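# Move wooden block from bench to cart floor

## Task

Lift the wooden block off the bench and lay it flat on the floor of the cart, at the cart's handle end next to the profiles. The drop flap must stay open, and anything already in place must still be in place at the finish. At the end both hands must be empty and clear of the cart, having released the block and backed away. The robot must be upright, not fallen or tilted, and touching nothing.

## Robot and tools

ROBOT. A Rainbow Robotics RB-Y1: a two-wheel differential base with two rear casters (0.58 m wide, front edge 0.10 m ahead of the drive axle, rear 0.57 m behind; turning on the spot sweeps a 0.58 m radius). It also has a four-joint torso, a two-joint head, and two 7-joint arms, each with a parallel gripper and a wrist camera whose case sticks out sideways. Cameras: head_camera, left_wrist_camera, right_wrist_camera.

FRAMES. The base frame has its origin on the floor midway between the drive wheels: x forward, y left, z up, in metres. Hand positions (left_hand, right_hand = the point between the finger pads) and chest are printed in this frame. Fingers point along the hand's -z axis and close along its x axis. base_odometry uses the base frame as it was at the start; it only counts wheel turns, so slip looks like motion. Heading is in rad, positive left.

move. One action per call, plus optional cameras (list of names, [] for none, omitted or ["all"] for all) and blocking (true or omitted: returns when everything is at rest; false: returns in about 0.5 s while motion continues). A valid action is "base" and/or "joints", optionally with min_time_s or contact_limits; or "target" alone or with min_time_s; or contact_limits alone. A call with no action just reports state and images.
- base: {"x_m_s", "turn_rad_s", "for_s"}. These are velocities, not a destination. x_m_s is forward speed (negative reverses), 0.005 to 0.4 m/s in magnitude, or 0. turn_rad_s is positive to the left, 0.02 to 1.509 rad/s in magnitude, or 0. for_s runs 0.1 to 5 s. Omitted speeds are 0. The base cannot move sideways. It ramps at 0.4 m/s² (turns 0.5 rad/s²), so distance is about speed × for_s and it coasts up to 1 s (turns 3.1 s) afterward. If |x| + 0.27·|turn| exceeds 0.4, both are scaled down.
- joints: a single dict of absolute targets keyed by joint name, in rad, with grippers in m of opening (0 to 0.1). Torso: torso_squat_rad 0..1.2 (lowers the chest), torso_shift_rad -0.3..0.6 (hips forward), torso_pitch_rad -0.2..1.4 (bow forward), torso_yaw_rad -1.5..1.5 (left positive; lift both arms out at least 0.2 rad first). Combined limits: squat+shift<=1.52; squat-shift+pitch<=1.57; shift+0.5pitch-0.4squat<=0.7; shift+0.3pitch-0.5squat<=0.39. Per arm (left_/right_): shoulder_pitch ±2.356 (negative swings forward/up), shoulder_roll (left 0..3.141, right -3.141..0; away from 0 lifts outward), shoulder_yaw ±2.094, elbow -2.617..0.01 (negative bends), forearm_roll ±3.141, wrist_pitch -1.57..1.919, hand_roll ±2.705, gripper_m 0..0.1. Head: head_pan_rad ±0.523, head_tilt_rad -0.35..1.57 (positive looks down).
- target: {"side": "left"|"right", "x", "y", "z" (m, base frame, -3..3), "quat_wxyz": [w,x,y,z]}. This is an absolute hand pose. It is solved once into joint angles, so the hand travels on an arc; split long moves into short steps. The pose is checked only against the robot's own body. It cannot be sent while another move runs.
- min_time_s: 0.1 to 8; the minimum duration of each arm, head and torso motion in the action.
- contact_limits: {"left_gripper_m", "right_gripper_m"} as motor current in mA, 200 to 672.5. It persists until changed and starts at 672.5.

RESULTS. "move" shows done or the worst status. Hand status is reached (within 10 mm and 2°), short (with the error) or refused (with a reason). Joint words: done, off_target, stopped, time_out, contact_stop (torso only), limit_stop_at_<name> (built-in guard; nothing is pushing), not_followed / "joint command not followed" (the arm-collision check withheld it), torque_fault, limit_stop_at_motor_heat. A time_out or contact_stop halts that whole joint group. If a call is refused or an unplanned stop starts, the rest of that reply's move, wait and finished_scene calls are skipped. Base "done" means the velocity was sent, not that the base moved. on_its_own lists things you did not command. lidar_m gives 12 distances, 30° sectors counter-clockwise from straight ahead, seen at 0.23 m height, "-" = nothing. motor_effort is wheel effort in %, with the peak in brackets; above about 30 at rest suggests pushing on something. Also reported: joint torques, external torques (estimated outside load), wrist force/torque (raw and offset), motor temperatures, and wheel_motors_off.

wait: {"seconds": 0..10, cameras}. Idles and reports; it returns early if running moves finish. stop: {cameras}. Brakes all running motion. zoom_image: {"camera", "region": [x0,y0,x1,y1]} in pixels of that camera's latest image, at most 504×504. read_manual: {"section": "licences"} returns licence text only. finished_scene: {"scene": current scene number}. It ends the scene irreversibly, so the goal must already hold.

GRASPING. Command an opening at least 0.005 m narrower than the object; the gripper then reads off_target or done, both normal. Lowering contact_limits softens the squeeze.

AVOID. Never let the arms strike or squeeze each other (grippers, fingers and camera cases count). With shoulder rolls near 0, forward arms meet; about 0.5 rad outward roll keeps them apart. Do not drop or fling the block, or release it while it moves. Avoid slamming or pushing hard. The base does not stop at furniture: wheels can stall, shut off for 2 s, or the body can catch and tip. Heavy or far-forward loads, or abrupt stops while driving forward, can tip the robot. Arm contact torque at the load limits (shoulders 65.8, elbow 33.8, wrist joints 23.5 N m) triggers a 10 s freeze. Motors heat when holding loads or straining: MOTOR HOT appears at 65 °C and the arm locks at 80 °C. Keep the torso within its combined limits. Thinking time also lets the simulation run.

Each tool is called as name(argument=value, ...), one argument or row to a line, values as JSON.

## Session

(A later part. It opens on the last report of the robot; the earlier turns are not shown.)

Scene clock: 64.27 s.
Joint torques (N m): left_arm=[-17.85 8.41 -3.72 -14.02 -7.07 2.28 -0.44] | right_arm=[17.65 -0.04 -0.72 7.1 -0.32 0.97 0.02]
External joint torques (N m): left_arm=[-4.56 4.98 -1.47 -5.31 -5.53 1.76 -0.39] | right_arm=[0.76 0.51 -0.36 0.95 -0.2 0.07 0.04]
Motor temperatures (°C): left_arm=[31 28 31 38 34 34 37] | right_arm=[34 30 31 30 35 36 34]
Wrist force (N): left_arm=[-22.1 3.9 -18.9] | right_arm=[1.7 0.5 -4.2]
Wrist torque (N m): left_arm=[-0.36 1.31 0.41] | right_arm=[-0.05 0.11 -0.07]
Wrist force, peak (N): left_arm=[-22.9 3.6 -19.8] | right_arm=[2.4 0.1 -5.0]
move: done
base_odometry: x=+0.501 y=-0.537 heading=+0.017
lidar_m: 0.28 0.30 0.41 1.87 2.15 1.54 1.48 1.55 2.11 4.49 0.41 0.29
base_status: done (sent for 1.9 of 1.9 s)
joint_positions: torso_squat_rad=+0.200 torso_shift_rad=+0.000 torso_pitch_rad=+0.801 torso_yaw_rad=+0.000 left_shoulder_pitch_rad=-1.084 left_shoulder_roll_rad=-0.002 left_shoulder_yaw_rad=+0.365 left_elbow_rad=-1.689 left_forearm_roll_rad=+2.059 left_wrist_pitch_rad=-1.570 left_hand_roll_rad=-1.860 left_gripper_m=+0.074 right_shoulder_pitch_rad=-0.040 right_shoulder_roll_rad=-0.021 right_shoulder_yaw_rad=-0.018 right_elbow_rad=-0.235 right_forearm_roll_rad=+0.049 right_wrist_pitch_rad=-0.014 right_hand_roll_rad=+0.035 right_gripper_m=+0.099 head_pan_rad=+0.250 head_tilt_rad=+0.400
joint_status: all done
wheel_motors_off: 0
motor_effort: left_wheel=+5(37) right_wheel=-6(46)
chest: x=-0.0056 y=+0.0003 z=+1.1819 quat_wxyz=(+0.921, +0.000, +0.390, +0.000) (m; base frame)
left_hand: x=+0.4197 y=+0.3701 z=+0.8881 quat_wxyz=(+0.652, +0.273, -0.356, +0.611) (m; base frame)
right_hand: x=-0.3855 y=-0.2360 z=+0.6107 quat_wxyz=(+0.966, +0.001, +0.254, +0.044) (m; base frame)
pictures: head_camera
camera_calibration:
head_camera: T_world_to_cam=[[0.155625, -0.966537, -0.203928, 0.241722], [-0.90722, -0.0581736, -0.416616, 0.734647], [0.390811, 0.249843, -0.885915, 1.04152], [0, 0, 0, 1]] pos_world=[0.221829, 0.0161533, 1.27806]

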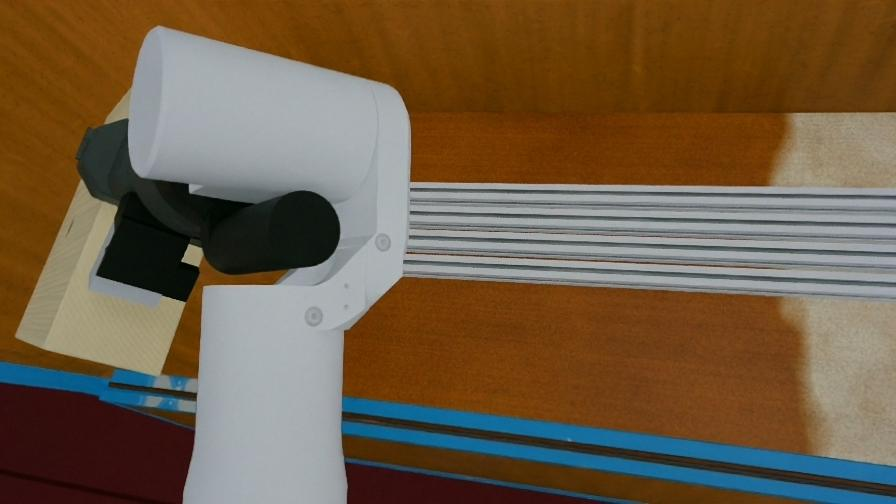

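move(
  joints={"torso_squat_rad":0.35,"torso_shift_rad":0.17,"torso_pitch_rad":0.93,"head_pan_rad":0.3,"head_tilt_rad":0.3},
  cameras=[],
)

move(
  target={"side":"left","x":0.45,"y":0.37,"z":0.70,"quat_wxyz":[0.6411,0.2982,-0.2982,0.6411]},
  cameras=["head_camera"],
)

Scene clock: 69.30 s.
Joint torques (N m): left_arm=[-15.91 7.7 -3.51 -14.15 -7.23 1.39 -0.61] | right_arm=[20.21 -0.01 -0.94 8.29 -0.25 1.11 -0.16]
External joint torques (N m): left_arm=[-4.79 4.99 -1.55 -5.42 -5.63 1.12 -0.57] | right_arm=[0.69 0.39 -0.55 1.12 -0.11 0 -0.13]
Motor temperatures (°C): left_arm=[31 28 31 38 35 34 37] | right_arm=[34 30 31 30 35 36 34]
Wrist force (N): left_arm=[-21.1 0.3 -18.7] | right_arm=[2.7 0.5 -4.0]
Wrist torque (N m): left_arm=[-0.56 1.40 0.40] | right_arm=[-0.04 0.19 -0.05]
Wrist force, peak (N): left_arm=[-22.2 4.6 -19.5] | right_arm=[2.3 0.6 -5.1]
move: done
base_odometry: x=+0.501 y=-0.537 heading=+0.017
lidar_m: 0.28 0.29 0.42 1.86 2.14 1.54 1.48 1.54 2.10 4.49 0.42 0.30
base_status: not commanded
joint_positions: torso_squat_rad=+0.350 torso_shift_rad=+0.170 torso_pitch_rad=+0.931 torso_yaw_rad=+0.000 left_shoulder_pitch_rad=-1.084 left_shoulder_roll_rad=-0.002 left_shoulder_yaw_rad=+0.365 left_elbow_rad=-1.689 left_forearm_roll_rad=+2.059 left_wrist_pitch_rad=-1.570 left_hand_roll_rad=-1.860 left_gripper_m=+0.074 right_shoulder_pitch_rad=-0.040 right_shoulder_roll_rad=-0.021 right_shoulder_yaw_rad=-0.018 right_elbow_rad=-0.235 right_forearm_roll_rad=+0.049 right_wrist_pitch_rad=-0.014 right_hand_roll_rad=+0.035 right_gripper_m=+0.099 head_pan_rad=+0.300 head_tilt_rad=+0.300
joint_status: all done
wheel_motors_off: 0
motor_effort: left_wheel=+2(8) right_wheel=-5(7)
chest: x=+0.1317 y=+0.0003 z=+1.1133 quat_wxyz=(+0.894, +0.000, +0.449, +0.000) (m; base frame)
left_hand: x=+0.5153 y=+0.3701 z=+0.7668 quat_wxyz=(+0.674, +0.312, -0.313, +0.592) (m; base frame)
right_hand: x=-0.3191 y=-0.2360 z=+0.5962 quat_wxyz=(+0.948, +0.004, +0.317, +0.044) (m; base frame)
pictures: none
No camera images: "cameras" was empty.

Scene clock: 70.27 s.
Joint torques (N m): left_arm=[-9.63 5.93 -0.25 -12.92 -7.09 -1.06 -0.38] | right_arm=[19.88 0.21 -0.99 8.29 -0.2 1.22 -0.14]
External joint torques (N m): left_arm=[-2.03 3.98 0.74 -4.35 -5.51 -0.96 -0.34] | right_arm=[0.37 0.62 -0.6 1.12 -0.05 0.12 -0.11]
Motor temperatures (°C): left_arm=[31 28 31 38 35 34 37] | right_arm=[34 30 31 30 35 36 34]
Wrist force (N): left_arm=[-19.9 0.3 -20.1] | right_arm=[2.6 0.5 -4.0]
Wrist torque (N m): left_arm=[-0.50 1.31 0.28] | right_arm=[-0.04 0.19 -0.07]
Wrist force, peak (N): left_arm=[-22.6 0.5 -25.5] | right_arm=[3.7 0.7 -3.9]
move: done
base_odometry: x=+0.501 y=-0.537 heading=+0.017
lidar_m: 0.29 0.30 0.39 1.87 2.14 1.55 1.47 1.56 2.08 4.50 0.43 0.30
base_status: not commanded
joint_positions: torso_squat_rad=+0.350 torso_shift_rad=+0.170 torso_pitch_rad=+0.931 torso_yaw_rad=+0.000 left_shoulder_pitch_rad=-0.880 left_shoulder_roll_rad=-0.001 left_shoulder_yaw_rad=+0.296 left_elbow_rad=-1.668 left_forearm_roll_rad=+2.164 left_wrist_pitch_rad=-1.536 left_hand_roll_rad=-1.584 left_gripper_m=+0.074 right_shoulder_pitch_rad=-0.040 right_shoulder_roll_rad=-0.021 right_shoulder_yaw_rad=-0.018 right_elbow_rad=-0.235 right_forearm_roll_rad=+0.049 right_wrist_pitch_rad=-0.014 right_hand_roll_rad=+0.035 right_gripper_m=+0.099 head_pan_rad=+0.300 head_tilt_rad=+0.300
joint_status: all done
wheel_motors_off: 0
motor_effort: left_wheel=+1(8) right_wheel=-2(5)
chest: x=+0.1317 y=+0.0003 z=+1.1134 quat_wxyz=(+0.894, +0.000, +0.449, +0.000) (m; base frame)
left_hand: x=+0.4491 y=+0.3698 z=+0.6991 quat_wxyz=(+0.643, +0.299, -0.293, +0.642) (m; base frame)
left_hand_status: reached (checked arc, planned for 0.5 s): 1 mm and 0.7 deg off.
right_hand: x=-0.3191 y=-0.2360 z=+0.5962 quat_wxyz=(+0.948, +0.004, +0.317, +0.044) (m; base frame)
pictures: head_camera
camera_calibration:
head_camera: T_world_to_cam=[[0.158921, -0.951737, -0.262567, 0.26992], [-0.920166, -0.0463944, -0.388771, 0.804991], [0.357826, 0.303389, -0.883128, 0.908962], [0, 0, 0, 1]] pos_world=[0.372579, 0.018471, 1.18656]

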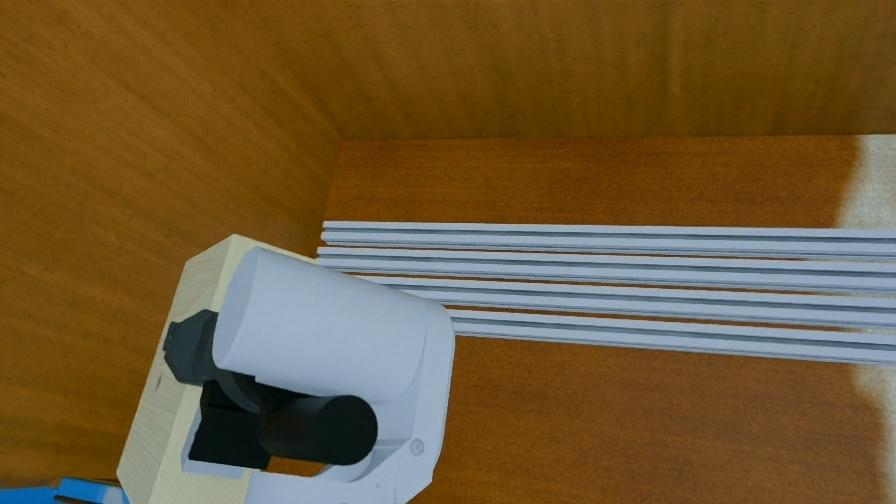

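move(
  joints={"torso_squat_rad":0.5,"torso_shift_rad":0.3,"torso_pitch_rad":1.05,"head_pan_rad":0.3,"head_tilt_rad":0.3},
  cameras=[],
)

move(
  target={"side":"left","x":0.463,"y":0.345,"z":0.545,"quat_wxyz":[0.6411,0.2982,-0.2982,0.6411]},
  cameras=["head_camera"],
)

Scene clock: 75.33 s.
Joint torques (N m): left_arm=[-7.68 5.38 0.57 -12.71 -7.09 -1.12 -0.33] | right_arm=[22.4 0.47 -0.96 9.09 -0.37 1.33 -0.01]
External joint torques (N m): left_arm=[-2.49 4.11 1.28 -4.49 -5.52 -0.78 -0.29] | right_arm=[0.75 0.73 -0.55 1.08 -0.2 0.04 0.02]
Motor temperatures (°C): left_arm=[31 28 31 38 35 34 37] | right_arm=[34 30 31 30 35 36 34]
Wrist force (N): left_arm=[-20.3 -1.5 -20.3] | right_arm=[3.2 1.0 -3.7]
Wrist torque (N m): left_arm=[-0.57 1.24 0.24] | right_arm=[-0.11 0.22 -0.07]
Wrist force, peak (N): left_arm=[-21.4 -2.3 -21.3] | right_arm=[3.0 0.4 -4.7]
move: done
base_odometry: x=+0.501 y=-0.537 heading=+0.017
lidar_m: 0.27 0.29 0.40 1.88 2.14 1.55 1.48 1.56 2.10 4.51 0.42 0.30
base_status: not commanded
joint_positions: torso_squat_rad=+0.500 torso_shift_rad=+0.300 torso_pitch_rad=+1.051 torso_yaw_rad=+0.000 left_shoulder_pitch_rad=-0.880 left_shoulder_roll_rad=-0.001 left_shoulder_yaw_rad=+0.296 left_elbow_rad=-1.668 left_forearm_roll_rad=+2.164 left_wrist_pitch_rad=-1.536 left_hand_roll_rad=-1.584 left_gripper_m=+0.074 right_shoulder_pitch_rad=-0.040 right_shoulder_roll_rad=-0.021 right_shoulder_yaw_rad=-0.018 right_elbow_rad=-0.235 right_forearm_roll_rad=+0.049 right_wrist_pitch_rad=-0.014 right_hand_roll_rad=+0.035 right_gripper_m=+0.099 head_pan_rad=+0.300 head_tilt_rad=+0.300
joint_status: all done
wheel_motors_off: 0
motor_effort: left_wheel=-1(5) right_wheel=-2(4)
chest: x=+0.2223 y=+0.0002 z=+1.0211 quat_wxyz=(+0.865, +0.000, +0.502, +0.000) (m; base frame)
left_hand: x=+0.4878 y=+0.3698 z=+0.5718 quat_wxyz=(+0.659, +0.337, -0.253, +0.623) (m; base frame)
right_hand: x=-0.2871 y=-0.2360 z=+0.5616 quat_wxyz=(+0.927, +0.006, +0.373, +0.043) (m; base frame)
pictures: none
No camera images: "cameras" was empty.

Scene clock: 76.20 s.
Joint torques (N m): left_arm=[-0.15 1.37 2.31 -9.4 -5.92 -4.63 -0.41] | right_arm=[22.41 0.45 -0.84 9.12 -0.28 1.43 0.02]
External joint torques (N m): left_arm=[3.03 1.43 2.89 -1.58 -4.41 -4.15 -0.37] | right_arm=[0.76 0.72 -0.43 1.12 -0.12 0.14 0.06]
Motor temperatures (°C): left_arm=[31 28 31 38 35 34 37] | right_arm=[34 30 31 30 35 36 34]
Wrist force (N): left_arm=[-19.7 -9.4 -20.8] | right_arm=[3.0 0.3 -4.0]
Wrist torque (N m): left_arm=[-0.38 1.22 0.57] | right_arm=[-0.04 0.24 -0.07]
Wrist force, peak (N): left_arm=[-20.0 -12.4 -21.9] | right_arm=[3.5 0.5 -4.0]
move: done
base_odometry: x=+0.501 y=-0.537 heading=+0.017
lidar_m: 0.28 0.29 0.41 1.88 2.14 1.55 1.47 1.55 2.09 4.49 0.41 0.30
base_status: not commanded
joint_positions: torso_squat_rad=+0.500 torso_shift_rad=+0.300 torso_pitch_rad=+1.051 torso_yaw_rad=+0.000 left_shoulder_pitch_rad=-0.751 left_shoulder_roll_rad=-0.001 left_shoulder_yaw_rad=+0.144 left_elbow_rad=-1.644 left_forearm_roll_rad=+2.156 left_wrist_pitch_rad=-1.461 left_hand_roll_rad=-1.309 left_gripper_m=+0.074 right_shoulder_pitch_rad=-0.040 right_shoulder_roll_rad=-0.021 right_shoulder_yaw_rad=-0.018 right_elbow_rad=-0.235 right_forearm_roll_rad=+0.049 right_wrist_pitch_rad=-0.014 right_hand_roll_rad=+0.035 right_gripper_m=+0.099 head_pan_rad=+0.300 head_tilt_rad=+0.300
joint_status: all done
wheel_motors_off: 0
motor_effort: left_wheel=-6(6) right_wheel=+0(3)
chest: x=+0.2223 y=+0.0002 z=+1.0211 quat_wxyz=(+0.865, +0.000, +0.501, +0.000) (m; base frame)
left_hand: x=+0.4636 y=+0.3438 z=+0.5448 quat_wxyz=(+0.643, +0.296, -0.297, +0.641) (m; base frame)
left_hand_status: reached (checked arc, planned for 0.5 s): 1 mm and 0.4 deg off.
right_hand: x=-0.2871 y=-0.2360 z=+0.5615 quat_wxyz=(+0.927, +0.006, +0.373, +0.043) (m; base frame)
pictures: head_camera
camera_calibration:
head_camera: T_world_to_cam=[[0.126303, -0.951733, -0.279734, 0.256004], [-0.960048, -0.0462898, -0.27598, 0.746168], [0.249711, 0.303416, -0.919556, 0.856307], [0, 0, 0, 1]] pos_world=[0.470194, 0.0183713, 1.06496]

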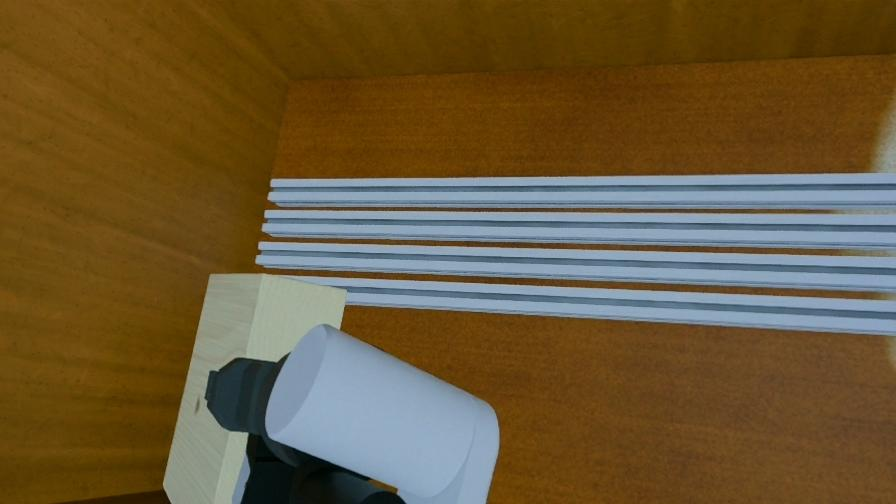

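zoom_image(
  camera="head_camera",
  region=[100, 200, 500, 504],
)

Scaled by 1.260 from the camera's 896x504 image, which has a finer 1280x720 frame.

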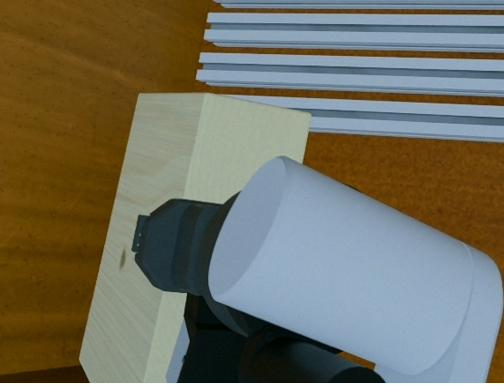

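move(
  target={"side":"left","x":0.480,"y":0.340,"z":0.56,"quat_wxyz":[0.6116,0.3113,-0.2845,0.6693]},
  cameras=["head_camera"],
)

zoom_image(
  camera="head_camera",
  region=[100, 200, 500, 504],
)

Scene clock: 87.47 s.
Joint torques (N m): left_arm=[-6.24 3.59 0.72 -11.43 -6.79 -2.21 -0.45] | right_arm=[22.58 0.26 -0.81 9.09 -0.25 1.33 -0.04]
External joint torques (N m): left_arm=[-1.32 3.48 1.58 -3.51 -5.27 -1.72 -0.41] | right_arm=[0.93 0.52 -0.39 1.09 -0.08 0.04 0]
Motor temperatures (°C): left_arm=[31 28 31 37 35 33 37] | right_arm=[35 30 31 30 35 36 34]
Wrist force (N): left_arm=[-21.1 2.0 -20.1] | right_arm=[3.4 0.4 -3.4]
Wrist torque (N m): left_arm=[-0.47 1.27 0.26] | right_arm=[-0.04 0.26 -0.07]
Wrist force, peak (N): left_arm=[-23.4 -15.1 -27.5] | right_arm=[3.9 0.4 -3.6]
move: done
base_odometry: x=+0.501 y=-0.537 heading=+0.017
lidar_m: 0.29 0.30 0.42 1.88 2.15 1.53 1.47 1.55 2.08 4.50 0.42 0.30
base_status: not commanded
joint_positions: torso_squat_rad=+0.500 torso_shift_rad=+0.300 torso_pitch_rad=+1.051 torso_yaw_rad=+0.000 left_shoulder_pitch_rad=-0.851 left_shoulder_roll_rad=-0.001 left_shoulder_yaw_rad=+0.179 left_elbow_rad=-1.627 left_forearm_roll_rad=+2.159 left_wrist_pitch_rad=-1.570 left_hand_roll_rad=-1.316 left_gripper_m=+0.074 right_shoulder_pitch_rad=-0.040 right_shoulder_roll_rad=-0.021 right_shoulder_yaw_rad=-0.018 right_elbow_rad=-0.235 right_forearm_roll_rad=+0.049 right_wrist_pitch_rad=-0.014 right_hand_roll_rad=+0.035 right_gripper_m=+0.099 head_pan_rad=+0.300 head_tilt_rad=+0.300
joint_status: all done
wheel_motors_off: 0
motor_effort: left_wheel=-1(12) right_wheel=+1(3)
chest: x=+0.2222 y=+0.0002 z=+1.0211 quat_wxyz=(+0.865, +0.000, +0.502, +0.000) (m; base frame)
left_hand: x=+0.4795 y=+0.3394 z=+0.5593 quat_wxyz=(+0.613, +0.310, -0.284, +0.669) (m; base frame)
left_hand_status: reached (checked arc, planned for 0.4 s): 1 mm and 0.2 deg off.
right_hand: x=-0.2871 y=-0.2360 z=+0.5616 quat_wxyz=(+0.927, +0.006, +0.373, +0.043) (m; base frame)
pictures: head_camera
camera_calibration:
head_camera: T_world_to_cam=[[0.126388, -0.951737, -0.279682, 0.255909], [-0.960042, -0.0463882, -0.275984, 0.746171], [0.249691, 0.303388, -0.919571, 0.856332], [0, 0, 0, 1]] pos_world=[0.470194, 0.018371, 1.06496]

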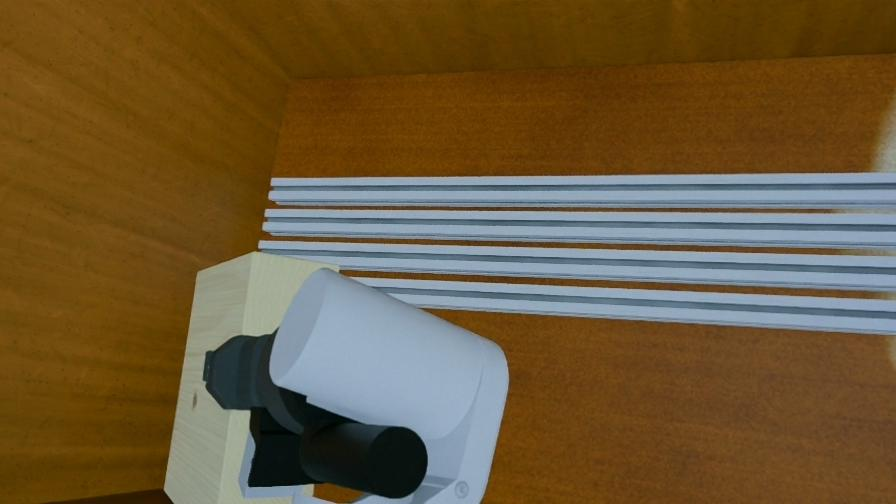

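Scaled by 1.260 from the camera's 896x504 image, which has a finer 1280x720 frame.

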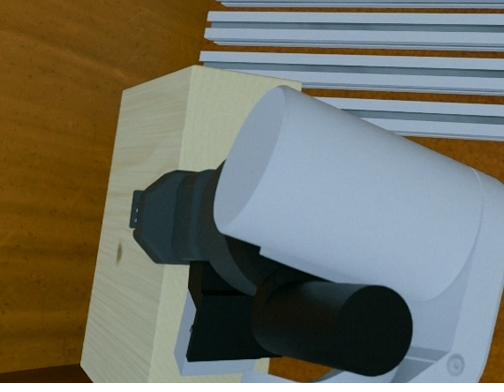

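move(
  target={"side":"left","x":0.467,"y":0.340,"z":0.525,"quat_wxyz":[0.5913,0.3197,-0.2751,0.6873]},
  cameras=["head_camera"],
)

zoom_image(
  camera="head_camera",
  region=[100, 200, 500, 504],
)

Scene clock: 90.97 s.
Joint torques (N m): left_arm=[-5.35 2.8 2.62 -9.64 -6.01 -4.44 0.21] | right_arm=[22.52 0.58 -1.06 9.17 -0.39 1.41 0.01]
External joint torques (N m): left_arm=[-0.29 2.56 3.43 -2.25 -4.57 -3.75 0.25] | right_arm=[0.87 0.84 -0.65 1.17 -0.22 0.12 0.04]
Motor temperatures (°C): left_arm=[31 28 31 37 35 33 37] | right_arm=[35 30 31 30 35 36 34]
Wrist force (N): left_arm=[-20.3 -1.2 -20.8] | right_arm=[3.4 0.4 -3.2]
Wrist torque (N m): left_arm=[-1.06 1.56 0.18] | right_arm=[-0.01 0.21 -0.02]
Wrist force, peak (N): left_arm=[-22.8 -0.7 -21.7] | right_arm=[3.9 0.7 -3.8]
move: done
base_odometry: x=+0.501 y=-0.537 heading=+0.017
lidar_m: 0.28 0.30 0.40 1.87 2.14 1.55 1.48 1.55 2.08 4.50 0.41 0.31
base_status: not commanded
joint_positions: torso_squat_rad=+0.500 torso_shift_rad=+0.300 torso_pitch_rad=+1.051 torso_yaw_rad=+0.000 left_shoulder_pitch_rad=-0.891 left_shoulder_roll_rad=+0.010 left_shoulder_yaw_rad=+0.208 left_elbow_rad=-1.450 left_forearm_roll_rad=+2.175 left_wrist_pitch_rad=-1.523 left_hand_roll_rad=-1.172 left_gripper_m=+0.074 right_shoulder_pitch_rad=-0.040 right_shoulder_roll_rad=-0.021 right_shoulder_yaw_rad=-0.018 right_elbow_rad=-0.235 right_forearm_roll_rad=+0.049 right_wrist_pitch_rad=-0.014 right_hand_roll_rad=+0.035 right_gripper_m=+0.099 head_pan_rad=+0.300 head_tilt_rad=+0.300
joint_status: all done
wheel_motors_off: 0
motor_effort: left_wheel=-4(5) right_wheel=+3(4)
chest: x=+0.2222 y=+0.0002 z=+1.0211 quat_wxyz=(+0.865, +0.000, +0.502, +0.000) (m; base frame)
left_hand: x=+0.4668 y=+0.3392 z=+0.5248 quat_wxyz=(+0.592, +0.318, -0.274, +0.687) (m; base frame)
left_hand_status: reached (checked arc, planned for 0.5 s): 1 mm and 0.2 deg off.
right_hand: x=-0.2871 y=-0.2360 z=+0.5615 quat_wxyz=(+0.927, +0.006, +0.373, +0.043) (m; base frame)
pictures: head_camera
camera_calibration:
head_camera: T_world_to_cam=[[0.126296, -0.951742, -0.279707, 0.255979], [-0.960054, -0.0462986, -0.275957, 0.746146], [0.249689, 0.303386, -0.919572, 0.856334], [0, 0, 0, 1]] pos_world=[0.470194, 0.0183713, 1.06496]

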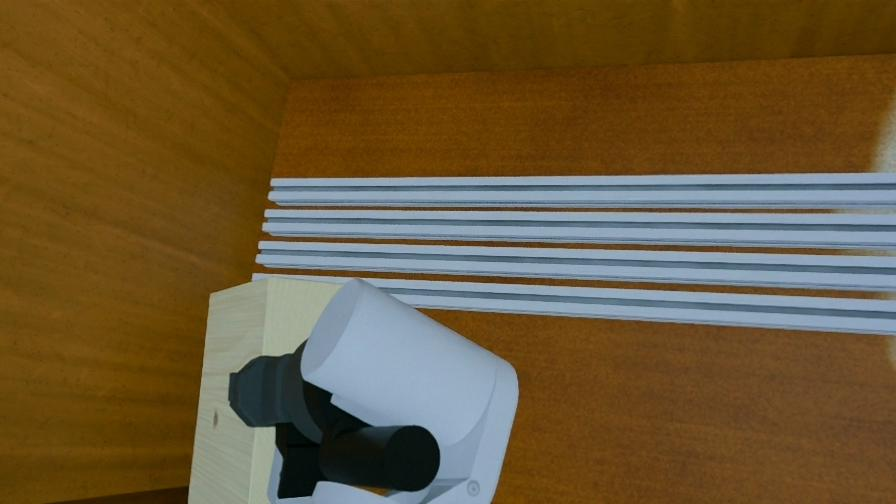

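Scaled by 1.260 from the camera's 896x504 image, which has a finer 1280x720 frame.

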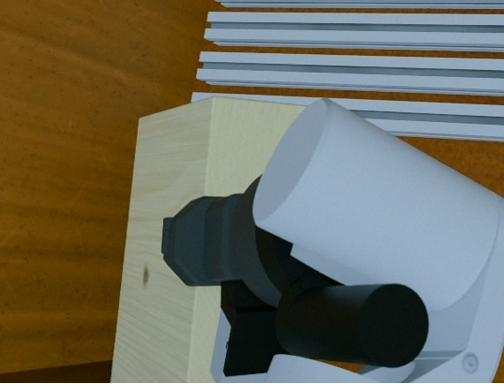

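move(
  target={"side":"left","x":0.469,"y":0.342,"z":0.505,"quat_wxyz":[0.5739,0.3265,-0.2669,0.7019]},
  cameras=[],
)

move(
  target={"side":"left","x":0.469,"y":0.342,"z":0.493,"quat_wxyz":[0.5739,0.3265,-0.2669,0.7019]},
  cameras=["head_camera"],
)

Scene clock: 94.77 s.
Joint torques (N m): left_arm=[-4.85 3.41 2.17 -8.56 -5.58 -5.21 0.12] | right_arm=[22.29 0.14 -1.29 9.1 -0.27 1.33 -0.15]
External joint torques (N m): left_arm=[1.05 2.69 2.95 -1.57 -4.2 -4.4 0.16] | right_arm=[0.64 0.41 -0.88 1.1 -0.11 0.05 -0.11]
Motor temperatures (°C): left_arm=[31 28 31 37 35 33 37] | right_arm=[35 30 31 31 35 36 34]
Wrist force (N): left_arm=[-21.2 -1.7 -18.5] | right_arm=[3.1 0.6 -3.7]
Wrist torque (N m): left_arm=[-1.03 1.24 0.05] | right_arm=[-0.07 0.22 -0.05]
Wrist force, peak (N): left_arm=[-23.3 -2.0 -22.6] | right_arm=[3.5 0.7 -4.2]
move: done
base_odometry: x=+0.501 y=-0.537 heading=+0.017
lidar_m: 0.28 0.30 0.41 1.87 2.15 1.55 1.47 1.54 2.09 4.50 0.42 0.30
base_status: not commanded
joint_positions: torso_squat_rad=+0.500 torso_shift_rad=+0.300 torso_pitch_rad=+1.051 torso_yaw_rad=+0.000 left_shoulder_pitch_rad=-0.966 left_shoulder_roll_rad=+0.036 left_shoulder_yaw_rad=+0.242 left_elbow_rad=-1.295 left_forearm_roll_rad=+2.194 left_wrist_pitch_rad=-1.502 left_hand_roll_rad=-1.082 left_gripper_m=+0.074 right_shoulder_pitch_rad=-0.040 right_shoulder_roll_rad=-0.021 right_shoulder_yaw_rad=-0.018 right_elbow_rad=-0.235 right_forearm_roll_rad=+0.049 right_wrist_pitch_rad=-0.014 right_hand_roll_rad=+0.035 right_gripper_m=+0.099 head_pan_rad=+0.300 head_tilt_rad=+0.300
joint_status: all done
wheel_motors_off: 0
motor_effort: left_wheel=-5(9) right_wheel=+2(5)
chest: x=+0.2222 y=+0.0002 z=+1.0211 quat_wxyz=(+0.865, +0.000, +0.501, +0.000) (m; base frame)
left_hand: x=+0.4691 y=+0.3412 z=+0.5048 quat_wxyz=(+0.575, +0.325, -0.266, +0.702) (m; base frame)
left_hand_status: reached (checked arc, planned for 0.5 s): 1 mm and 0.2 deg off.
right_hand: x=-0.2871 y=-0.2360 z=+0.5615 quat_wxyz=(+0.927, +0.006, +0.373, +0.043) (m; base frame)
pictures: none
No camera images: "cameras" was empty.

Scene clock: 95.47 s.
Joint torques (N m): left_arm=[-5.97 3.8 1.34 -8.62 -5.65 -4.82 0.18] | right_arm=[22.35 0.56 -1.1 9.03 -0.25 1.42 -0.02]
External joint torques (N m): left_arm=[0.13 2.94 2.08 -1.91 -4.31 -3.93 0.22] | right_arm=[0.7 0.83 -0.69 1.03 -0.09 0.13 0.01]
Motor temperatures (°C): left_arm=[31 28 31 37 35 33 37] | right_arm=[35 30 31 31 35 36 34]
Wrist force (N): left_arm=[-20.3 -0.7 -19.2] | right_arm=[2.7 0.3 -3.7]
Wrist torque (N m): left_arm=[-0.51 1.35 0.10] | right_arm=[-0.03 0.18 -0.07]
Wrist force, peak (N): left_arm=[-24.3 1.8 -23.2] | right_arm=[3.5 0.2 -4.1]
move: done
base_odometry: x=+0.501 y=-0.537 heading=+0.017
lidar_m: 0.28 0.29 0.42 1.87 2.16 1.55 1.48 1.55 2.09 4.49 0.41 0.30
base_status: not commanded
joint_positions: torso_squat_rad=+0.500 torso_shift_rad=+0.300 torso_pitch_rad=+1.051 torso_yaw_rad=+0.000 left_shoulder_pitch_rad=-0.993 left_shoulder_roll_rad=+0.048 left_shoulder_yaw_rad=+0.246 left_elbow_rad=-1.212 left_forearm_roll_rad=+2.197 left_wrist_pitch_rad=-1.472 left_hand_roll_rad=-1.036 left_gripper_m=+0.074 right_shoulder_pitch_rad=-0.040 right_shoulder_roll_rad=-0.021 right_shoulder_yaw_rad=-0.018 right_elbow_rad=-0.235 right_forearm_roll_rad=+0.049 right_wrist_pitch_rad=-0.014 right_hand_roll_rad=+0.035 right_gripper_m=+0.099 head_pan_rad=+0.300 head_tilt_rad=+0.300
joint_status: all done
wheel_motors_off: 0
motor_effort: left_wheel=-4(9) right_wheel=+3(6)
chest: x=+0.2222 y=+0.0002 z=+1.0211 quat_wxyz=(+0.865, +0.000, +0.501, +0.000) (m; base frame)
left_hand: x=+0.4688 y=+0.3412 z=+0.4925 quat_wxyz=(+0.575, +0.326, -0.266, +0.702) (m; base frame)
left_hand_status: reached (checked arc, planned for 0.3 s): 1 mm and 0.1 deg off.
right_hand: x=-0.2871 y=-0.2360 z=+0.5615 quat_wxyz=(+0.927, +0.006, +0.373, +0.043) (m; base frame)
pictures: head_camera
camera_calibration:
head_camera: T_world_to_cam=[[0.126327, -0.951736, -0.279715, 0.256013], [-0.96002, -0.0462871, -0.276077, 0.746189], [0.249805, 0.303408, -0.919533, 0.856354], [0, 0, 0, 1]] pos_world=[0.470094, 0.0183713, 1.06506]

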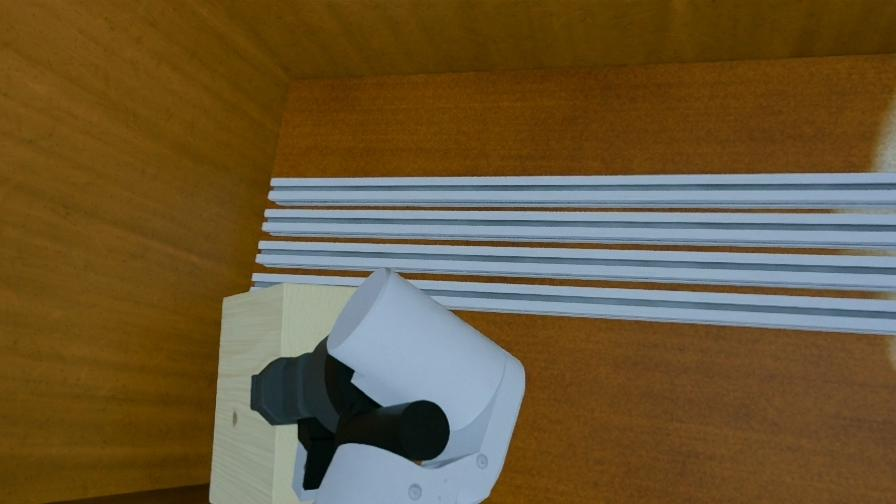

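move(
  target={"side":"left","x":0.469,"y":0.342,"z":0.480,"quat_wxyz":[0.5739,0.3265,-0.2669,0.7019]},
  cameras=[],
)

move(
  target={"side":"left","x":0.469,"y":0.342,"z":0.468,"quat_wxyz":[0.5739,0.3265,-0.2669,0.7019]},
  cameras=["head_camera"],
)

zoom_image(
  camera="head_camera",
  region=[100, 200, 500, 504],
)

Scene clock: 98.13 s.
Joint torques (N m): left_arm=[-6.13 4.18 1.33 -7.87 -5.24 -5.15 0.25] | right_arm=[22.47 0.72 -0.86 9.04 -0.39 1.3 -0.06]
External joint torques (N m): left_arm=[0.24 3.15 2.03 -1.49 -3.95 -4.21 0.29] | right_arm=[0.82 0.99 -0.44 1.04 -0.22 0.02 -0.03]
Motor temperatures (°C): left_arm=[31 28 31 37 35 33 37] | right_arm=[35 30 31 31 35 36 34]
Wrist force (N): left_arm=[-20.7 -0.3 -19.3] | right_arm=[3.3 0.7 -4.0]
Wrist torque (N m): left_arm=[-0.57 1.33 0.10] | right_arm=[-0.08 0.21 -0.07]
Wrist force, peak (N): left_arm=[-23.7 0.9 -22.2] | right_arm=[3.5 0.9 -4.0]
move: done
base_odometry: x=+0.501 y=-0.537 heading=+0.017
lidar_m: 0.28 0.30 0.41 1.87 2.15 1.56 1.48 1.55 2.09 4.50 0.41 0.30
base_status: not commanded
joint_positions: torso_squat_rad=+0.500 torso_shift_rad=+0.300 torso_pitch_rad=+1.051 torso_yaw_rad=+0.000 left_shoulder_pitch_rad=-1.025 left_shoulder_roll_rad=+0.063 left_shoulder_yaw_rad=+0.250 left_elbow_rad=-1.116 left_forearm_roll_rad=+2.200 left_wrist_pitch_rad=-1.437 left_hand_roll_rad=-0.983 left_gripper_m=+0.074 right_shoulder_pitch_rad=-0.040 right_shoulder_roll_rad=-0.021 right_shoulder_yaw_rad=-0.018 right_elbow_rad=-0.235 right_forearm_roll_rad=+0.049 right_wrist_pitch_rad=-0.014 right_hand_roll_rad=+0.035 right_gripper_m=+0.099 head_pan_rad=+0.300 head_tilt_rad=+0.300
joint_status: all done
wheel_motors_off: 0
motor_effort: left_wheel=-4(7) right_wheel=+3(5)
chest: x=+0.2222 y=+0.0002 z=+1.0211 quat_wxyz=(+0.865, +0.000, +0.501, +0.000) (m; base frame)
left_hand: x=+0.4689 y=+0.3412 z=+0.4796 quat_wxyz=(+0.575, +0.326, -0.266, +0.702) (m; base frame)
left_hand_status: reached (checked arc, planned for 0.4 s): 1 mm and 0.1 deg off.
right_hand: x=-0.2871 y=-0.2360 z=+0.5615 quat_wxyz=(+0.927, +0.006, +0.373, +0.043) (m; base frame)
pictures: none
No camera images: "cameras" was empty.

Scene clock: 98.87 s.
Joint torques (N m): left_arm=[-6.54 4.26 1.56 -7.12 -4.99 -5.46 0.34] | right_arm=[22.51 -0.02 -0.51 9.18 -0.4 1.33 -0.13]
External joint torques (N m): left_arm=[0.11 3.04 2.22 -1.09 -3.75 -4.45 0.38] | right_arm=[0.86 0.24 -0.1 1.17 -0.23 0.05 -0.1]
Motor temperatures (°C): left_arm=[31 28 31 37 35 33 37] | right_arm=[35 30 31 31 35 36 34]
Wrist force (N): left_arm=[-19.9 -0.4 -19.1] | right_arm=[3.0 0.5 -3.5]
Wrist torque (N m): left_arm=[-0.58 1.42 0.09] | right_arm=[-0.08 0.18 -0.03]
Wrist force, peak (N): left_arm=[-24.1 1.4 -22.1] | right_arm=[3.6 0.3 -3.8]
move: done
base_odometry: x=+0.501 y=-0.537 heading=+0.017
lidar_m: 0.28 0.29 0.41 1.88 2.15 1.55 1.47 1.55 2.08 4.50 0.42 0.30
base_status: not commanded
joint_positions: torso_squat_rad=+0.500 torso_shift_rad=+0.300 torso_pitch_rad=+1.051 torso_yaw_rad=+0.000 left_shoulder_pitch_rad=-1.060 left_shoulder_roll_rad=+0.079 left_shoulder_yaw_rad=+0.253 left_elbow_rad=-1.017 left_forearm_roll_rad=+2.201 left_wrist_pitch_rad=-1.403 left_hand_roll_rad=-0.931 left_gripper_m=+0.074 right_shoulder_pitch_rad=-0.040 right_shoulder_roll_rad=-0.021 right_shoulder_yaw_rad=-0.018 right_elbow_rad=-0.235 right_forearm_roll_rad=+0.049 right_wrist_pitch_rad=-0.014 right_hand_roll_rad=+0.035 right_gripper_m=+0.099 head_pan_rad=+0.300 head_tilt_rad=+0.300
joint_status: all done
wheel_motors_off: 0
motor_effort: left_wheel=-4(8) right_wheel=+2(4)
chest: x=+0.2222 y=+0.0002 z=+1.0211 quat_wxyz=(+0.865, +0.000, +0.501, +0.000) (m; base frame)
left_hand: x=+0.4689 y=+0.3412 z=+0.4676 quat_wxyz=(+0.575, +0.326, -0.266, +0.702) (m; base frame)
left_hand_status: reached (checked arc, planned for 0.4 s): 1 mm and 0.1 deg off.
right_hand: x=-0.2871 y=-0.2360 z=+0.5615 quat_wxyz=(+0.927, +0.006, +0.373, +0.043) (m; base frame)
pictures: head_camera
camera_calibration:
head_camera: T_world_to_cam=[[0.126327, -0.951736, -0.279715, 0.256013], [-0.96002, -0.0462871, -0.276077, 0.746189], [0.249805, 0.303408, -0.919533, 0.856354], [0, 0, 0, 1]] pos_world=[0.470094, 0.0183713, 1.06506]

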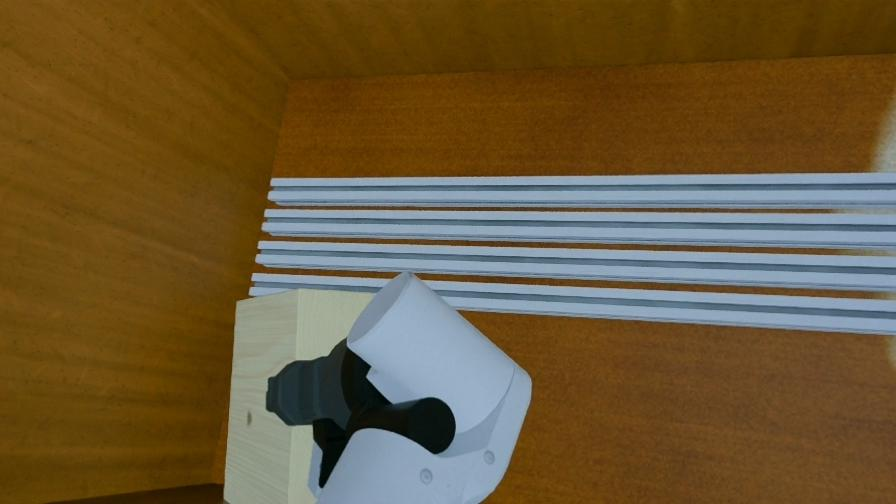

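Scaled by 1.260 from the camera's 896x504 image, which has a finer 1280x720 frame.

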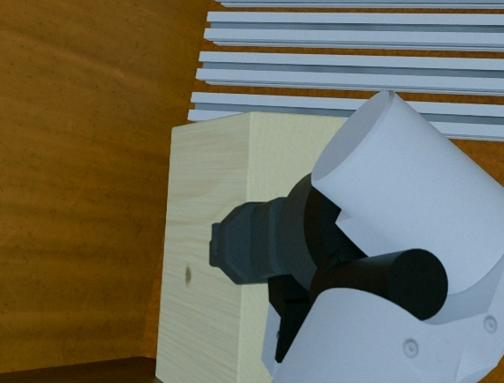

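move(
  target={"side":"left","x":0.469,"y":0.344,"z":0.456,"quat_wxyz":[0.5739,0.3265,-0.2669,0.7019]},
  cameras=[],
)

move(
  target={"side":"left","x":0.469,"y":0.344,"z":0.446,"quat_wxyz":[0.5739,0.3265,-0.2669,0.7019]},
  cameras=["head_camera"],
)

Scene clock: 101.07 s.
Joint torques (N m): left_arm=[-6.94 4.46 1.41 -6.5 -4.62 -5.63 0.26] | right_arm=[22.47 0.37 -1.22 9.07 -0.35 1.31 0.01]
External joint torques (N m): left_arm=[0.02 2.95 2 -0.89 -3.44 -4.56 0.3] | right_arm=[0.82 0.64 -0.81 1.07 -0.18 0.03 0.04]
Motor temperatures (°C): left_arm=[31 28 31 37 35 33 37] | right_arm=[35 30 31 31 35 36 34]
Wrist force (N): left_arm=[-20.3 -0.5 -19.4] | right_arm=[3.1 0.4 -3.4]
Wrist torque (N m): left_arm=[-0.59 1.38 0.04] | right_arm=[-0.04 0.19 -0.06]
Wrist force, peak (N): left_arm=[-22.3 2.4 -22.5] | right_arm=[3.5 0.5 -3.9]
move: done
base_odometry: x=+0.501 y=-0.537 heading=+0.017
lidar_m: 0.28 0.29 0.42 1.86 2.14 1.54 1.47 1.56 2.09 4.50 0.42 0.29
base_status: not commanded
joint_positions: torso_squat_rad=+0.500 torso_shift_rad=+0.300 torso_pitch_rad=+1.051 torso_yaw_rad=+0.000 left_shoulder_pitch_rad=-1.100 left_shoulder_roll_rad=+0.099 left_shoulder_yaw_rad=+0.256 left_elbow_rad=-0.907 left_forearm_roll_rad=+2.203 left_wrist_pitch_rad=-1.362 left_hand_roll_rad=-0.875 left_gripper_m=+0.074 right_shoulder_pitch_rad=-0.040 right_shoulder_roll_rad=-0.021 right_shoulder_yaw_rad=-0.018 right_elbow_rad=-0.235 right_forearm_roll_rad=+0.049 right_wrist_pitch_rad=-0.014 right_hand_roll_rad=+0.035 right_gripper_m=+0.099 head_pan_rad=+0.300 head_tilt_rad=+0.300
joint_status: all done
wheel_motors_off: 0
motor_effort: left_wheel=-5(9) right_wheel=+2(5)
chest: x=+0.2222 y=+0.0002 z=+1.0211 quat_wxyz=(+0.865, +0.000, +0.501, +0.000) (m; base frame)
left_hand: x=+0.4689 y=+0.3432 z=+0.4556 quat_wxyz=(+0.575, +0.326, -0.266, +0.702) (m; base frame)
left_hand_status: reached (checked arc, planned for 0.4 s): 1 mm and 0.2 deg off.
right_hand: x=-0.2871 y=-0.2360 z=+0.5615 quat_wxyz=(+0.927, +0.006, +0.373, +0.043) (m; base frame)
pictures: none
No camera images: "cameras" was empty.

Scene clock: 101.83 s.
Joint torques (N m): left_arm=[-2.64 -0.18 3.12 -3.09 1.65 -1.33 1.78] | right_arm=[22.49 0.38 -0.85 9.09 -0.37 1.52 -0.1]
External joint torques (N m): left_arm=[4.72 -1.94 3.69 2.11 2.78 -0.2 1.83] | right_arm=[0.86 0.63 -0.44 1.09 -0.2 0.23 -0.06]
Motor temperatures (°C): left_arm=[31 28 31 37 35 33 37] | right_arm=[35 30 31 31 35 36 34]
Wrist force (N): left_arm=[-3.0 -6.6 1.4] | right_arm=[3.2 0.6 -3.8]
Wrist torque (N m): left_arm=[-0.06 -1.77 -1.82] | right_arm=[-0.07 0.24 -0.06]
Wrist force, peak (N): left_arm=[-20.0 4.9 -20.7] | right_arm=[3.5 0.5 -3.8]
move: done
base_odometry: x=+0.501 y=-0.537 heading=+0.017
lidar_m: 0.28 0.30 0.41 1.88 2.15 1.55 1.47 1.55 2.08 4.50 0.42 0.30
base_status: not commanded
joint_positions: torso_squat_rad=+0.500 torso_shift_rad=+0.300 torso_pitch_rad=+1.050 torso_yaw_rad=+0.000 left_shoulder_pitch_rad=-1.144 left_shoulder_roll_rad=+0.118 left_shoulder_yaw_rad=+0.256 left_elbow_rad=-0.797 left_forearm_roll_rad=+2.200 left_wrist_pitch_rad=-1.328 left_hand_roll_rad=-0.819 left_gripper_m=+0.074 right_shoulder_pitch_rad=-0.040 right_shoulder_roll_rad=-0.021 right_shoulder_yaw_rad=-0.018 right_elbow_rad=-0.235 right_forearm_roll_rad=+0.049 right_wrist_pitch_rad=-0.014 right_hand_roll_rad=+0.035 right_gripper_m=+0.099 head_pan_rad=+0.300 head_tilt_rad=+0.300
joint_status: all done
wheel_motors_off: 0
motor_effort: left_wheel=-8(11) right_wheel=+3(5)
chest: x=+0.2219 y=+0.0000 z=+1.0214 quat_wxyz=(+0.865, +0.000, +0.501, +0.000) (m; base frame)
left_hand: x=+0.4703 y=+0.3439 z=+0.4470 quat_wxyz=(+0.574, +0.325, -0.268, +0.702) (m; base frame)
left_hand_status: reached (checked arc, planned for 0.4 s): 2 mm and 0.2 deg off.
right_hand: x=-0.2871 y=-0.2359 z=+0.5613 quat_wxyz=(+0.927, +0.006, +0.372, +0.043) (m; base frame)
pictures: head_camera
camera_calibration:
head_camera: T_world_to_cam=[[0.126473, -0.951619, -0.280047, 0.256159], [-0.95982, -0.0461034, -0.276805, 0.746673], [0.250501, 0.303802, -0.919213, 0.85621], [0, 0, 0, 1]] pos_world=[0.469793, 0.018071, 1.06546]

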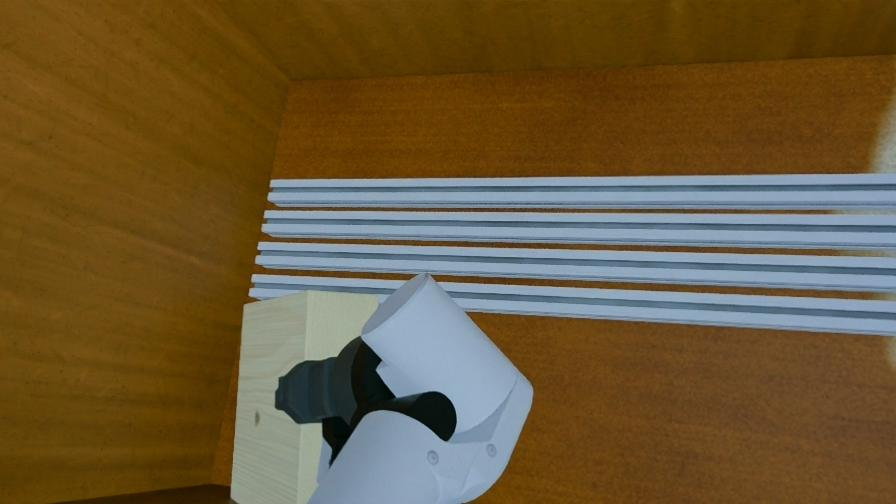

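move(
  target={"side":"left","x":0.469,"y":0.335,"z":0.51,"quat_wxyz":[0.5739,0.3265,-0.2669,0.7019]},
  cameras=[],
)

move(
  joints={"torso_squat_rad":0.6,"torso_shift_rad":0.34,"torso_pitch_rad":1.09},
  cameras=[],
)

move(
  target={"side":"left","x":0.469,"y":0.31,"z":0.475,"quat_wxyz":[0.5362,0.4114,-0.3364,0.6558]},
  cameras=["head_camera"],
)

Scene clock: 108.57 s.
Joint torques (N m): left_arm=[-7.93 3.96 -0.33 -10.51 -6.46 -3.45 -0.01] | right_arm=[22.55 0.27 -0.96 9.17 -0.27 1.37 -0.09]
External joint torques (N m): left_arm=[-1.89 3.78 0.72 -3.5 -5.07 -2.65 0.04] | right_arm=[0.9 0.54 -0.55 1.16 -0.1 0.08 -0.06]
Motor temperatures (°C): left_arm=[31 28 31 37 35 33 37] | right_arm=[35 30 31 31 35 36 34]
Wrist force (N): left_arm=[-20.0 0.7 -19.9] | right_arm=[3.1 0.6 -3.6]
Wrist torque (N m): left_arm=[-0.32 1.30 0.16] | right_arm=[-0.03 0.19 -0.11]
Wrist force, peak (N): left_arm=[-36.0 -38.5 -25.3] | right_arm=[3.7 0.6 -4.3]
move: done
base_odometry: x=+0.501 y=-0.537 heading=+0.017
lidar_m: 0.28 0.29 0.41 1.87 2.14 1.54 1.48 1.54 2.08 4.50 0.42 0.30
base_status: not commanded
joint_positions: torso_squat_rad=+0.500 torso_shift_rad=+0.300 torso_pitch_rad=+1.051 torso_yaw_rad=+0.000 left_shoulder_pitch_rad=-0.972 left_shoulder_roll_rad=+0.004 left_shoulder_yaw_rad=+0.259 left_elbow_rad=-1.308 left_forearm_roll_rad=+2.154 left_wrist_pitch_rad=-1.511 left_hand_roll_rad=-1.093 left_gripper_m=+0.074 right_shoulder_pitch_rad=-0.040 right_shoulder_roll_rad=-0.021 right_shoulder_yaw_rad=-0.018 right_elbow_rad=-0.235 right_forearm_roll_rad=+0.049 right_wrist_pitch_rad=-0.014 right_hand_roll_rad=+0.035 right_gripper_m=+0.099 head_pan_rad=+0.300 head_tilt_rad=+0.300
joint_status: all done
wheel_motors_off: 0
motor_effort: left_wheel=-4(23) right_wheel=+2(8)
chest: x=+0.2222 y=+0.0002 z=+1.0211 quat_wxyz=(+0.865, +0.000, +0.502, +0.000) (m; base frame)
left_hand: x=+0.4685 y=+0.3344 z=+0.5096 quat_wxyz=(+0.573, +0.329, -0.267, +0.701) (m; base frame)
left_hand_status: reached (checked arc, planned for 0.8 s): 1 mm and 0.4 deg off.
right_hand: x=-0.2871 y=-0.2360 z=+0.5615 quat_wxyz=(+0.927, +0.006, +0.373, +0.043) (m; base frame)
pictures: none
No camera images: "cameras" was empty.

Scene clock: 109.67 s.
Joint torques (N m): left_arm=[-4.21 2.58 0.42 -8.97 -5.14 -5.39 0] | right_arm=[23.01 0.43 -1.06 9.38 -0.3 1.48 -0.06]
External joint torques (N m): left_arm=[0.96 2.64 1.41 -2.18 -3.77 -4.52 0.04] | right_arm=[0.71 0.65 -0.64 1.12 -0.12 0.13 -0.02]
Motor temperatures (°C): left_arm=[31 28 31 37 35 33 37] | right_arm=[35 30 31 31 35 36 34]
Wrist force (N): left_arm=[-20.1 -3.8 -19.8] | right_arm=[3.4 0.1 -2.8]
Wrist torque (N m): left_arm=[-1.31 1.35 -0.09] | right_arm=[0.01 0.20 -0.06]
Wrist force, peak (N): left_arm=[-20.8 -3.8 -20.4] | right_arm=[3.7 0.1 -3.9]
move: done
base_odometry: x=+0.501 y=-0.537 heading=+0.017
lidar_m: 0.27 0.29 0.40 1.88 2.16 1.55 1.48 1.55 2.10 4.50 0.42 0.29
base_status: not commanded
joint_positions: torso_squat_rad=+0.600 torso_shift_rad=+0.340 torso_pitch_rad=+1.091 torso_yaw_rad=+0.000 left_shoulder_pitch_rad=-0.973 left_shoulder_roll_rad=+0.004 left_shoulder_yaw_rad=+0.259 left_elbow_rad=-1.308 left_forearm_roll_rad=+2.154 left_wrist_pitch_rad=-1.510 left_hand_roll_rad=-1.093 left_gripper_m=+0.074 right_shoulder_pitch_rad=-0.040 right_shoulder_roll_rad=-0.021 right_shoulder_yaw_rad=-0.018 right_elbow_rad=-0.235 right_forearm_roll_rad=+0.049 right_wrist_pitch_rad=-0.014 right_hand_roll_rad=+0.035 right_gripper_m=+0.099 head_pan_rad=+0.300 head_tilt_rad=+0.300
joint_status: all done
wheel_motors_off: 0
motor_effort: left_wheel=-8(9) right_wheel=+5(7)
chest: x=+0.2393 y=+0.0002 z=+0.9680 quat_wxyz=(+0.855, +0.000, +0.519, +0.000) (m; base frame)
left_hand: x=+0.4656 y=+0.3343 z=+0.4472 quat_wxyz=(+0.578, +0.343, -0.256, +0.695) (m; base frame)
right_hand: x=-0.2880 y=-0.2360 z=+0.5292 quat_wxyz=(+0.919, +0.007, +0.391, +0.043) (m; base frame)
pictures: none
No camera images: "cameras" was empty.

Scene clock: 110.63 s.
Joint torques (N m): left_arm=[-5.76 1.31 -0.22 -10.2 -6.93 -4.21 -0.19] | right_arm=[23.32 0.37 -0.89 9.54 -0.26 1.44 -0.1]
External joint torques (N m): left_arm=[-1.71 3.14 0.98 -3.51 -5.44 -3.26 -0.14] | right_arm=[1.02 0.59 -0.47 1.29 -0.09 0.1 -0.06]
Motor temperatures (°C): left_arm=[31 28 31 37 35 33 37] | right_arm=[35 30 31 31 35 36 34]
Wrist force (N): left_arm=[-22.3 3.8 -17.2] | right_arm=[3.4 0.2 -3.3]
Wrist torque (N m): left_arm=[-0.09 1.58 0.04] | right_arm=[0.02 0.21 -0.06]
Wrist force, peak (N): left_arm=[-26.2 5.5 -21.2] | right_arm=[3.7 0.0 -4.3]
move: short
base_odometry: x=+0.501 y=-0.537 heading=+0.017
lidar_m: 0.28 0.30 0.41 1.86 2.14 1.55 1.48 1.55 2.10 4.50 0.42 0.30
base_status: not commanded
joint_positions: torso_squat_rad=+0.600 torso_shift_rad=+0.340 torso_pitch_rad=+1.091 torso_yaw_rad=+0.000 left_shoulder_pitch_rad=-0.878 left_shoulder_roll_rad=-0.001 left_shoulder_yaw_rad=+0.029 left_elbow_rad=-1.353 left_forearm_roll_rad=+1.994 left_wrist_pitch_rad=-1.569 left_hand_roll_rad=-0.944 left_gripper_m=+0.074 right_shoulder_pitch_rad=-0.040 right_shoulder_roll_rad=-0.021 right_shoulder_yaw_rad=-0.018 right_elbow_rad=-0.235 right_forearm_roll_rad=+0.049 right_wrist_pitch_rad=-0.014 right_hand_roll_rad=+0.035 right_gripper_m=+0.099 head_pan_rad=+0.300 head_tilt_rad=+0.300
joint_status: all done
wheel_motors_off: 0
motor_effort: left_wheel=-5(9) right_wheel=+3(6)
chest: x=+0.2393 y=+0.0002 z=+0.9680 quat_wxyz=(+0.855, +0.000, +0.519, +0.000) (m; base frame)
left_hand: x=+0.4685 y=+0.3100 z=+0.4739 quat_wxyz=(+0.585, +0.333, -0.359, +0.647) (m; base frame)
left_hand_status: short (checked arc, as near as the solve gets, planned for 0.6 s): 1 mm and 10.9 deg off. The place is met; only the turn is off.
right_hand: x=-0.2880 y=-0.2360 z=+0.5292 quat_wxyz=(+0.919, +0.007, +0.391, +0.043) (m; base frame)
pictures: head_camera
camera_calibration:
head_camera: T_world_to_cam=[[0.115018, -0.951734, -0.284558, 0.246396], [-0.970331, -0.0463135, -0.237304, 0.712871], [0.212671, 0.30341, -0.928824, 0.82116], [0, 0, 0, 1]] pos_world=[0.488743, 0.0183712, 1.00199]

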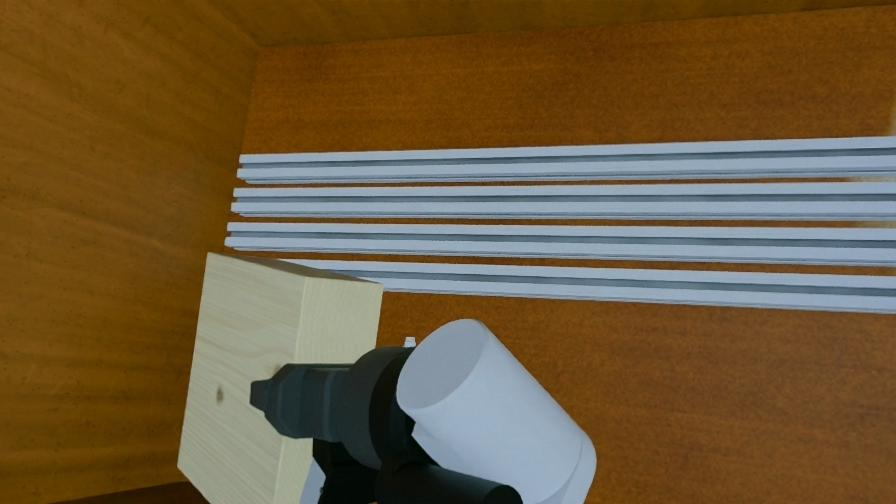

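move(
  target={"side":"left","x":0.469,"y":0.312,"z":0.430,"quat_wxyz":[0.5362,0.4114,-0.3364,0.6558]},
  cameras=["head_camera"],
)

zoom_image(
  camera="head_camera",
  region=[100, 200, 600, 504],
)

Scene clock: 119.03 s.
Joint torques (N m): left_arm=[-8.87 2.36 -0.67 -4.42 -4.84 -7.2 0.09] | right_arm=[23.09 0.54 -0.86 9.32 -0.31 1.5 -0.2]
External joint torques (N m): left_arm=[-0.76 3.15 0.35 -0.19 -3.77 -5.69 0.14] | right_arm=[0.8 0.76 -0.44 1.07 -0.13 0.16 -0.16]
Motor temperatures (°C): left_arm=[31 28 31 37 35 33 37] | right_arm=[35 30 31 31 35 36 34]
Wrist force (N): left_arm=[-24.1 1.7 -14.3] | right_arm=[3.6 0.4 -3.4]
Wrist torque (N m): left_arm=[-0.23 1.49 0.12] | right_arm=[-0.06 0.26 -0.02]
Wrist force, peak (N): left_arm=[-18.0 -24.5 -12.4] | right_arm=[4.1 1.0 -3.4]
move: done
base_odometry: x=+0.501 y=-0.537 heading=+0.017
lidar_m: 0.28 0.30 0.41 1.88 2.15 1.54 1.48 1.55 2.09 4.49 0.42 0.29
base_status: not commanded
joint_positions: torso_squat_rad=+0.600 torso_shift_rad=+0.340 torso_pitch_rad=+1.091 torso_yaw_rad=+0.000 left_shoulder_pitch_rad=-1.264 left_shoulder_roll_rad=+0.052 left_shoulder_yaw_rad=+0.186 left_elbow_rad=-0.627 left_forearm_roll_rad=+2.028 left_wrist_pitch_rad=-1.568 left_hand_roll_rad=-0.634 left_gripper_m=+0.074 right_shoulder_pitch_rad=-0.040 right_shoulder_roll_rad=-0.021 right_shoulder_yaw_rad=-0.018 right_elbow_rad=-0.235 right_forearm_roll_rad=+0.049 right_wrist_pitch_rad=-0.014 right_hand_roll_rad=+0.035 right_gripper_m=+0.099 head_pan_rad=+0.300 head_tilt_rad=+0.300
joint_status: all done
wheel_motors_off: 0
motor_effort: left_wheel=-6(12) right_wheel=+5(7)
chest: x=+0.2393 y=+0.0002 z=+0.9681 quat_wxyz=(+0.855, +0.000, +0.519, +0.000) (m; base frame)
left_hand: x=+0.4685 y=+0.3114 z=+0.4300 quat_wxyz=(+0.538, +0.409, -0.335, +0.657) (m; base frame)
left_hand_status: reached (checked arc, planned for 1.1 s): 1 mm and 0.4 deg off.
right_hand: x=-0.2880 y=-0.2360 z=+0.5292 quat_wxyz=(+0.919, +0.007, +0.391, +0.043) (m; base frame)
pictures: head_camera
camera_calibration:
head_camera: T_world_to_cam=[[0.115014, -0.951738, -0.284548, 0.246388], [-0.97031, -0.0462827, -0.237394, 0.71295], [0.212767, 0.303403, -0.928804, 0.821094], [0, 0, 0, 1]] pos_world=[0.488743, 0.0183713, 1.00199]

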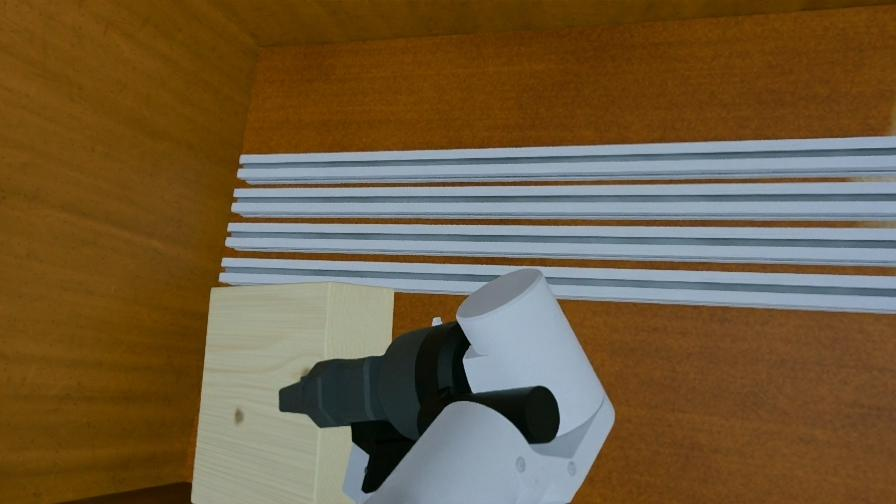

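Scaled by 1.008 from the camera's 896x504 image, which has a finer 1280x720 frame.

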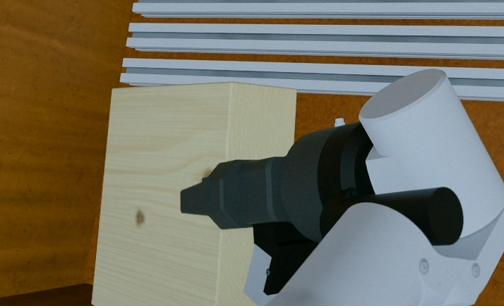

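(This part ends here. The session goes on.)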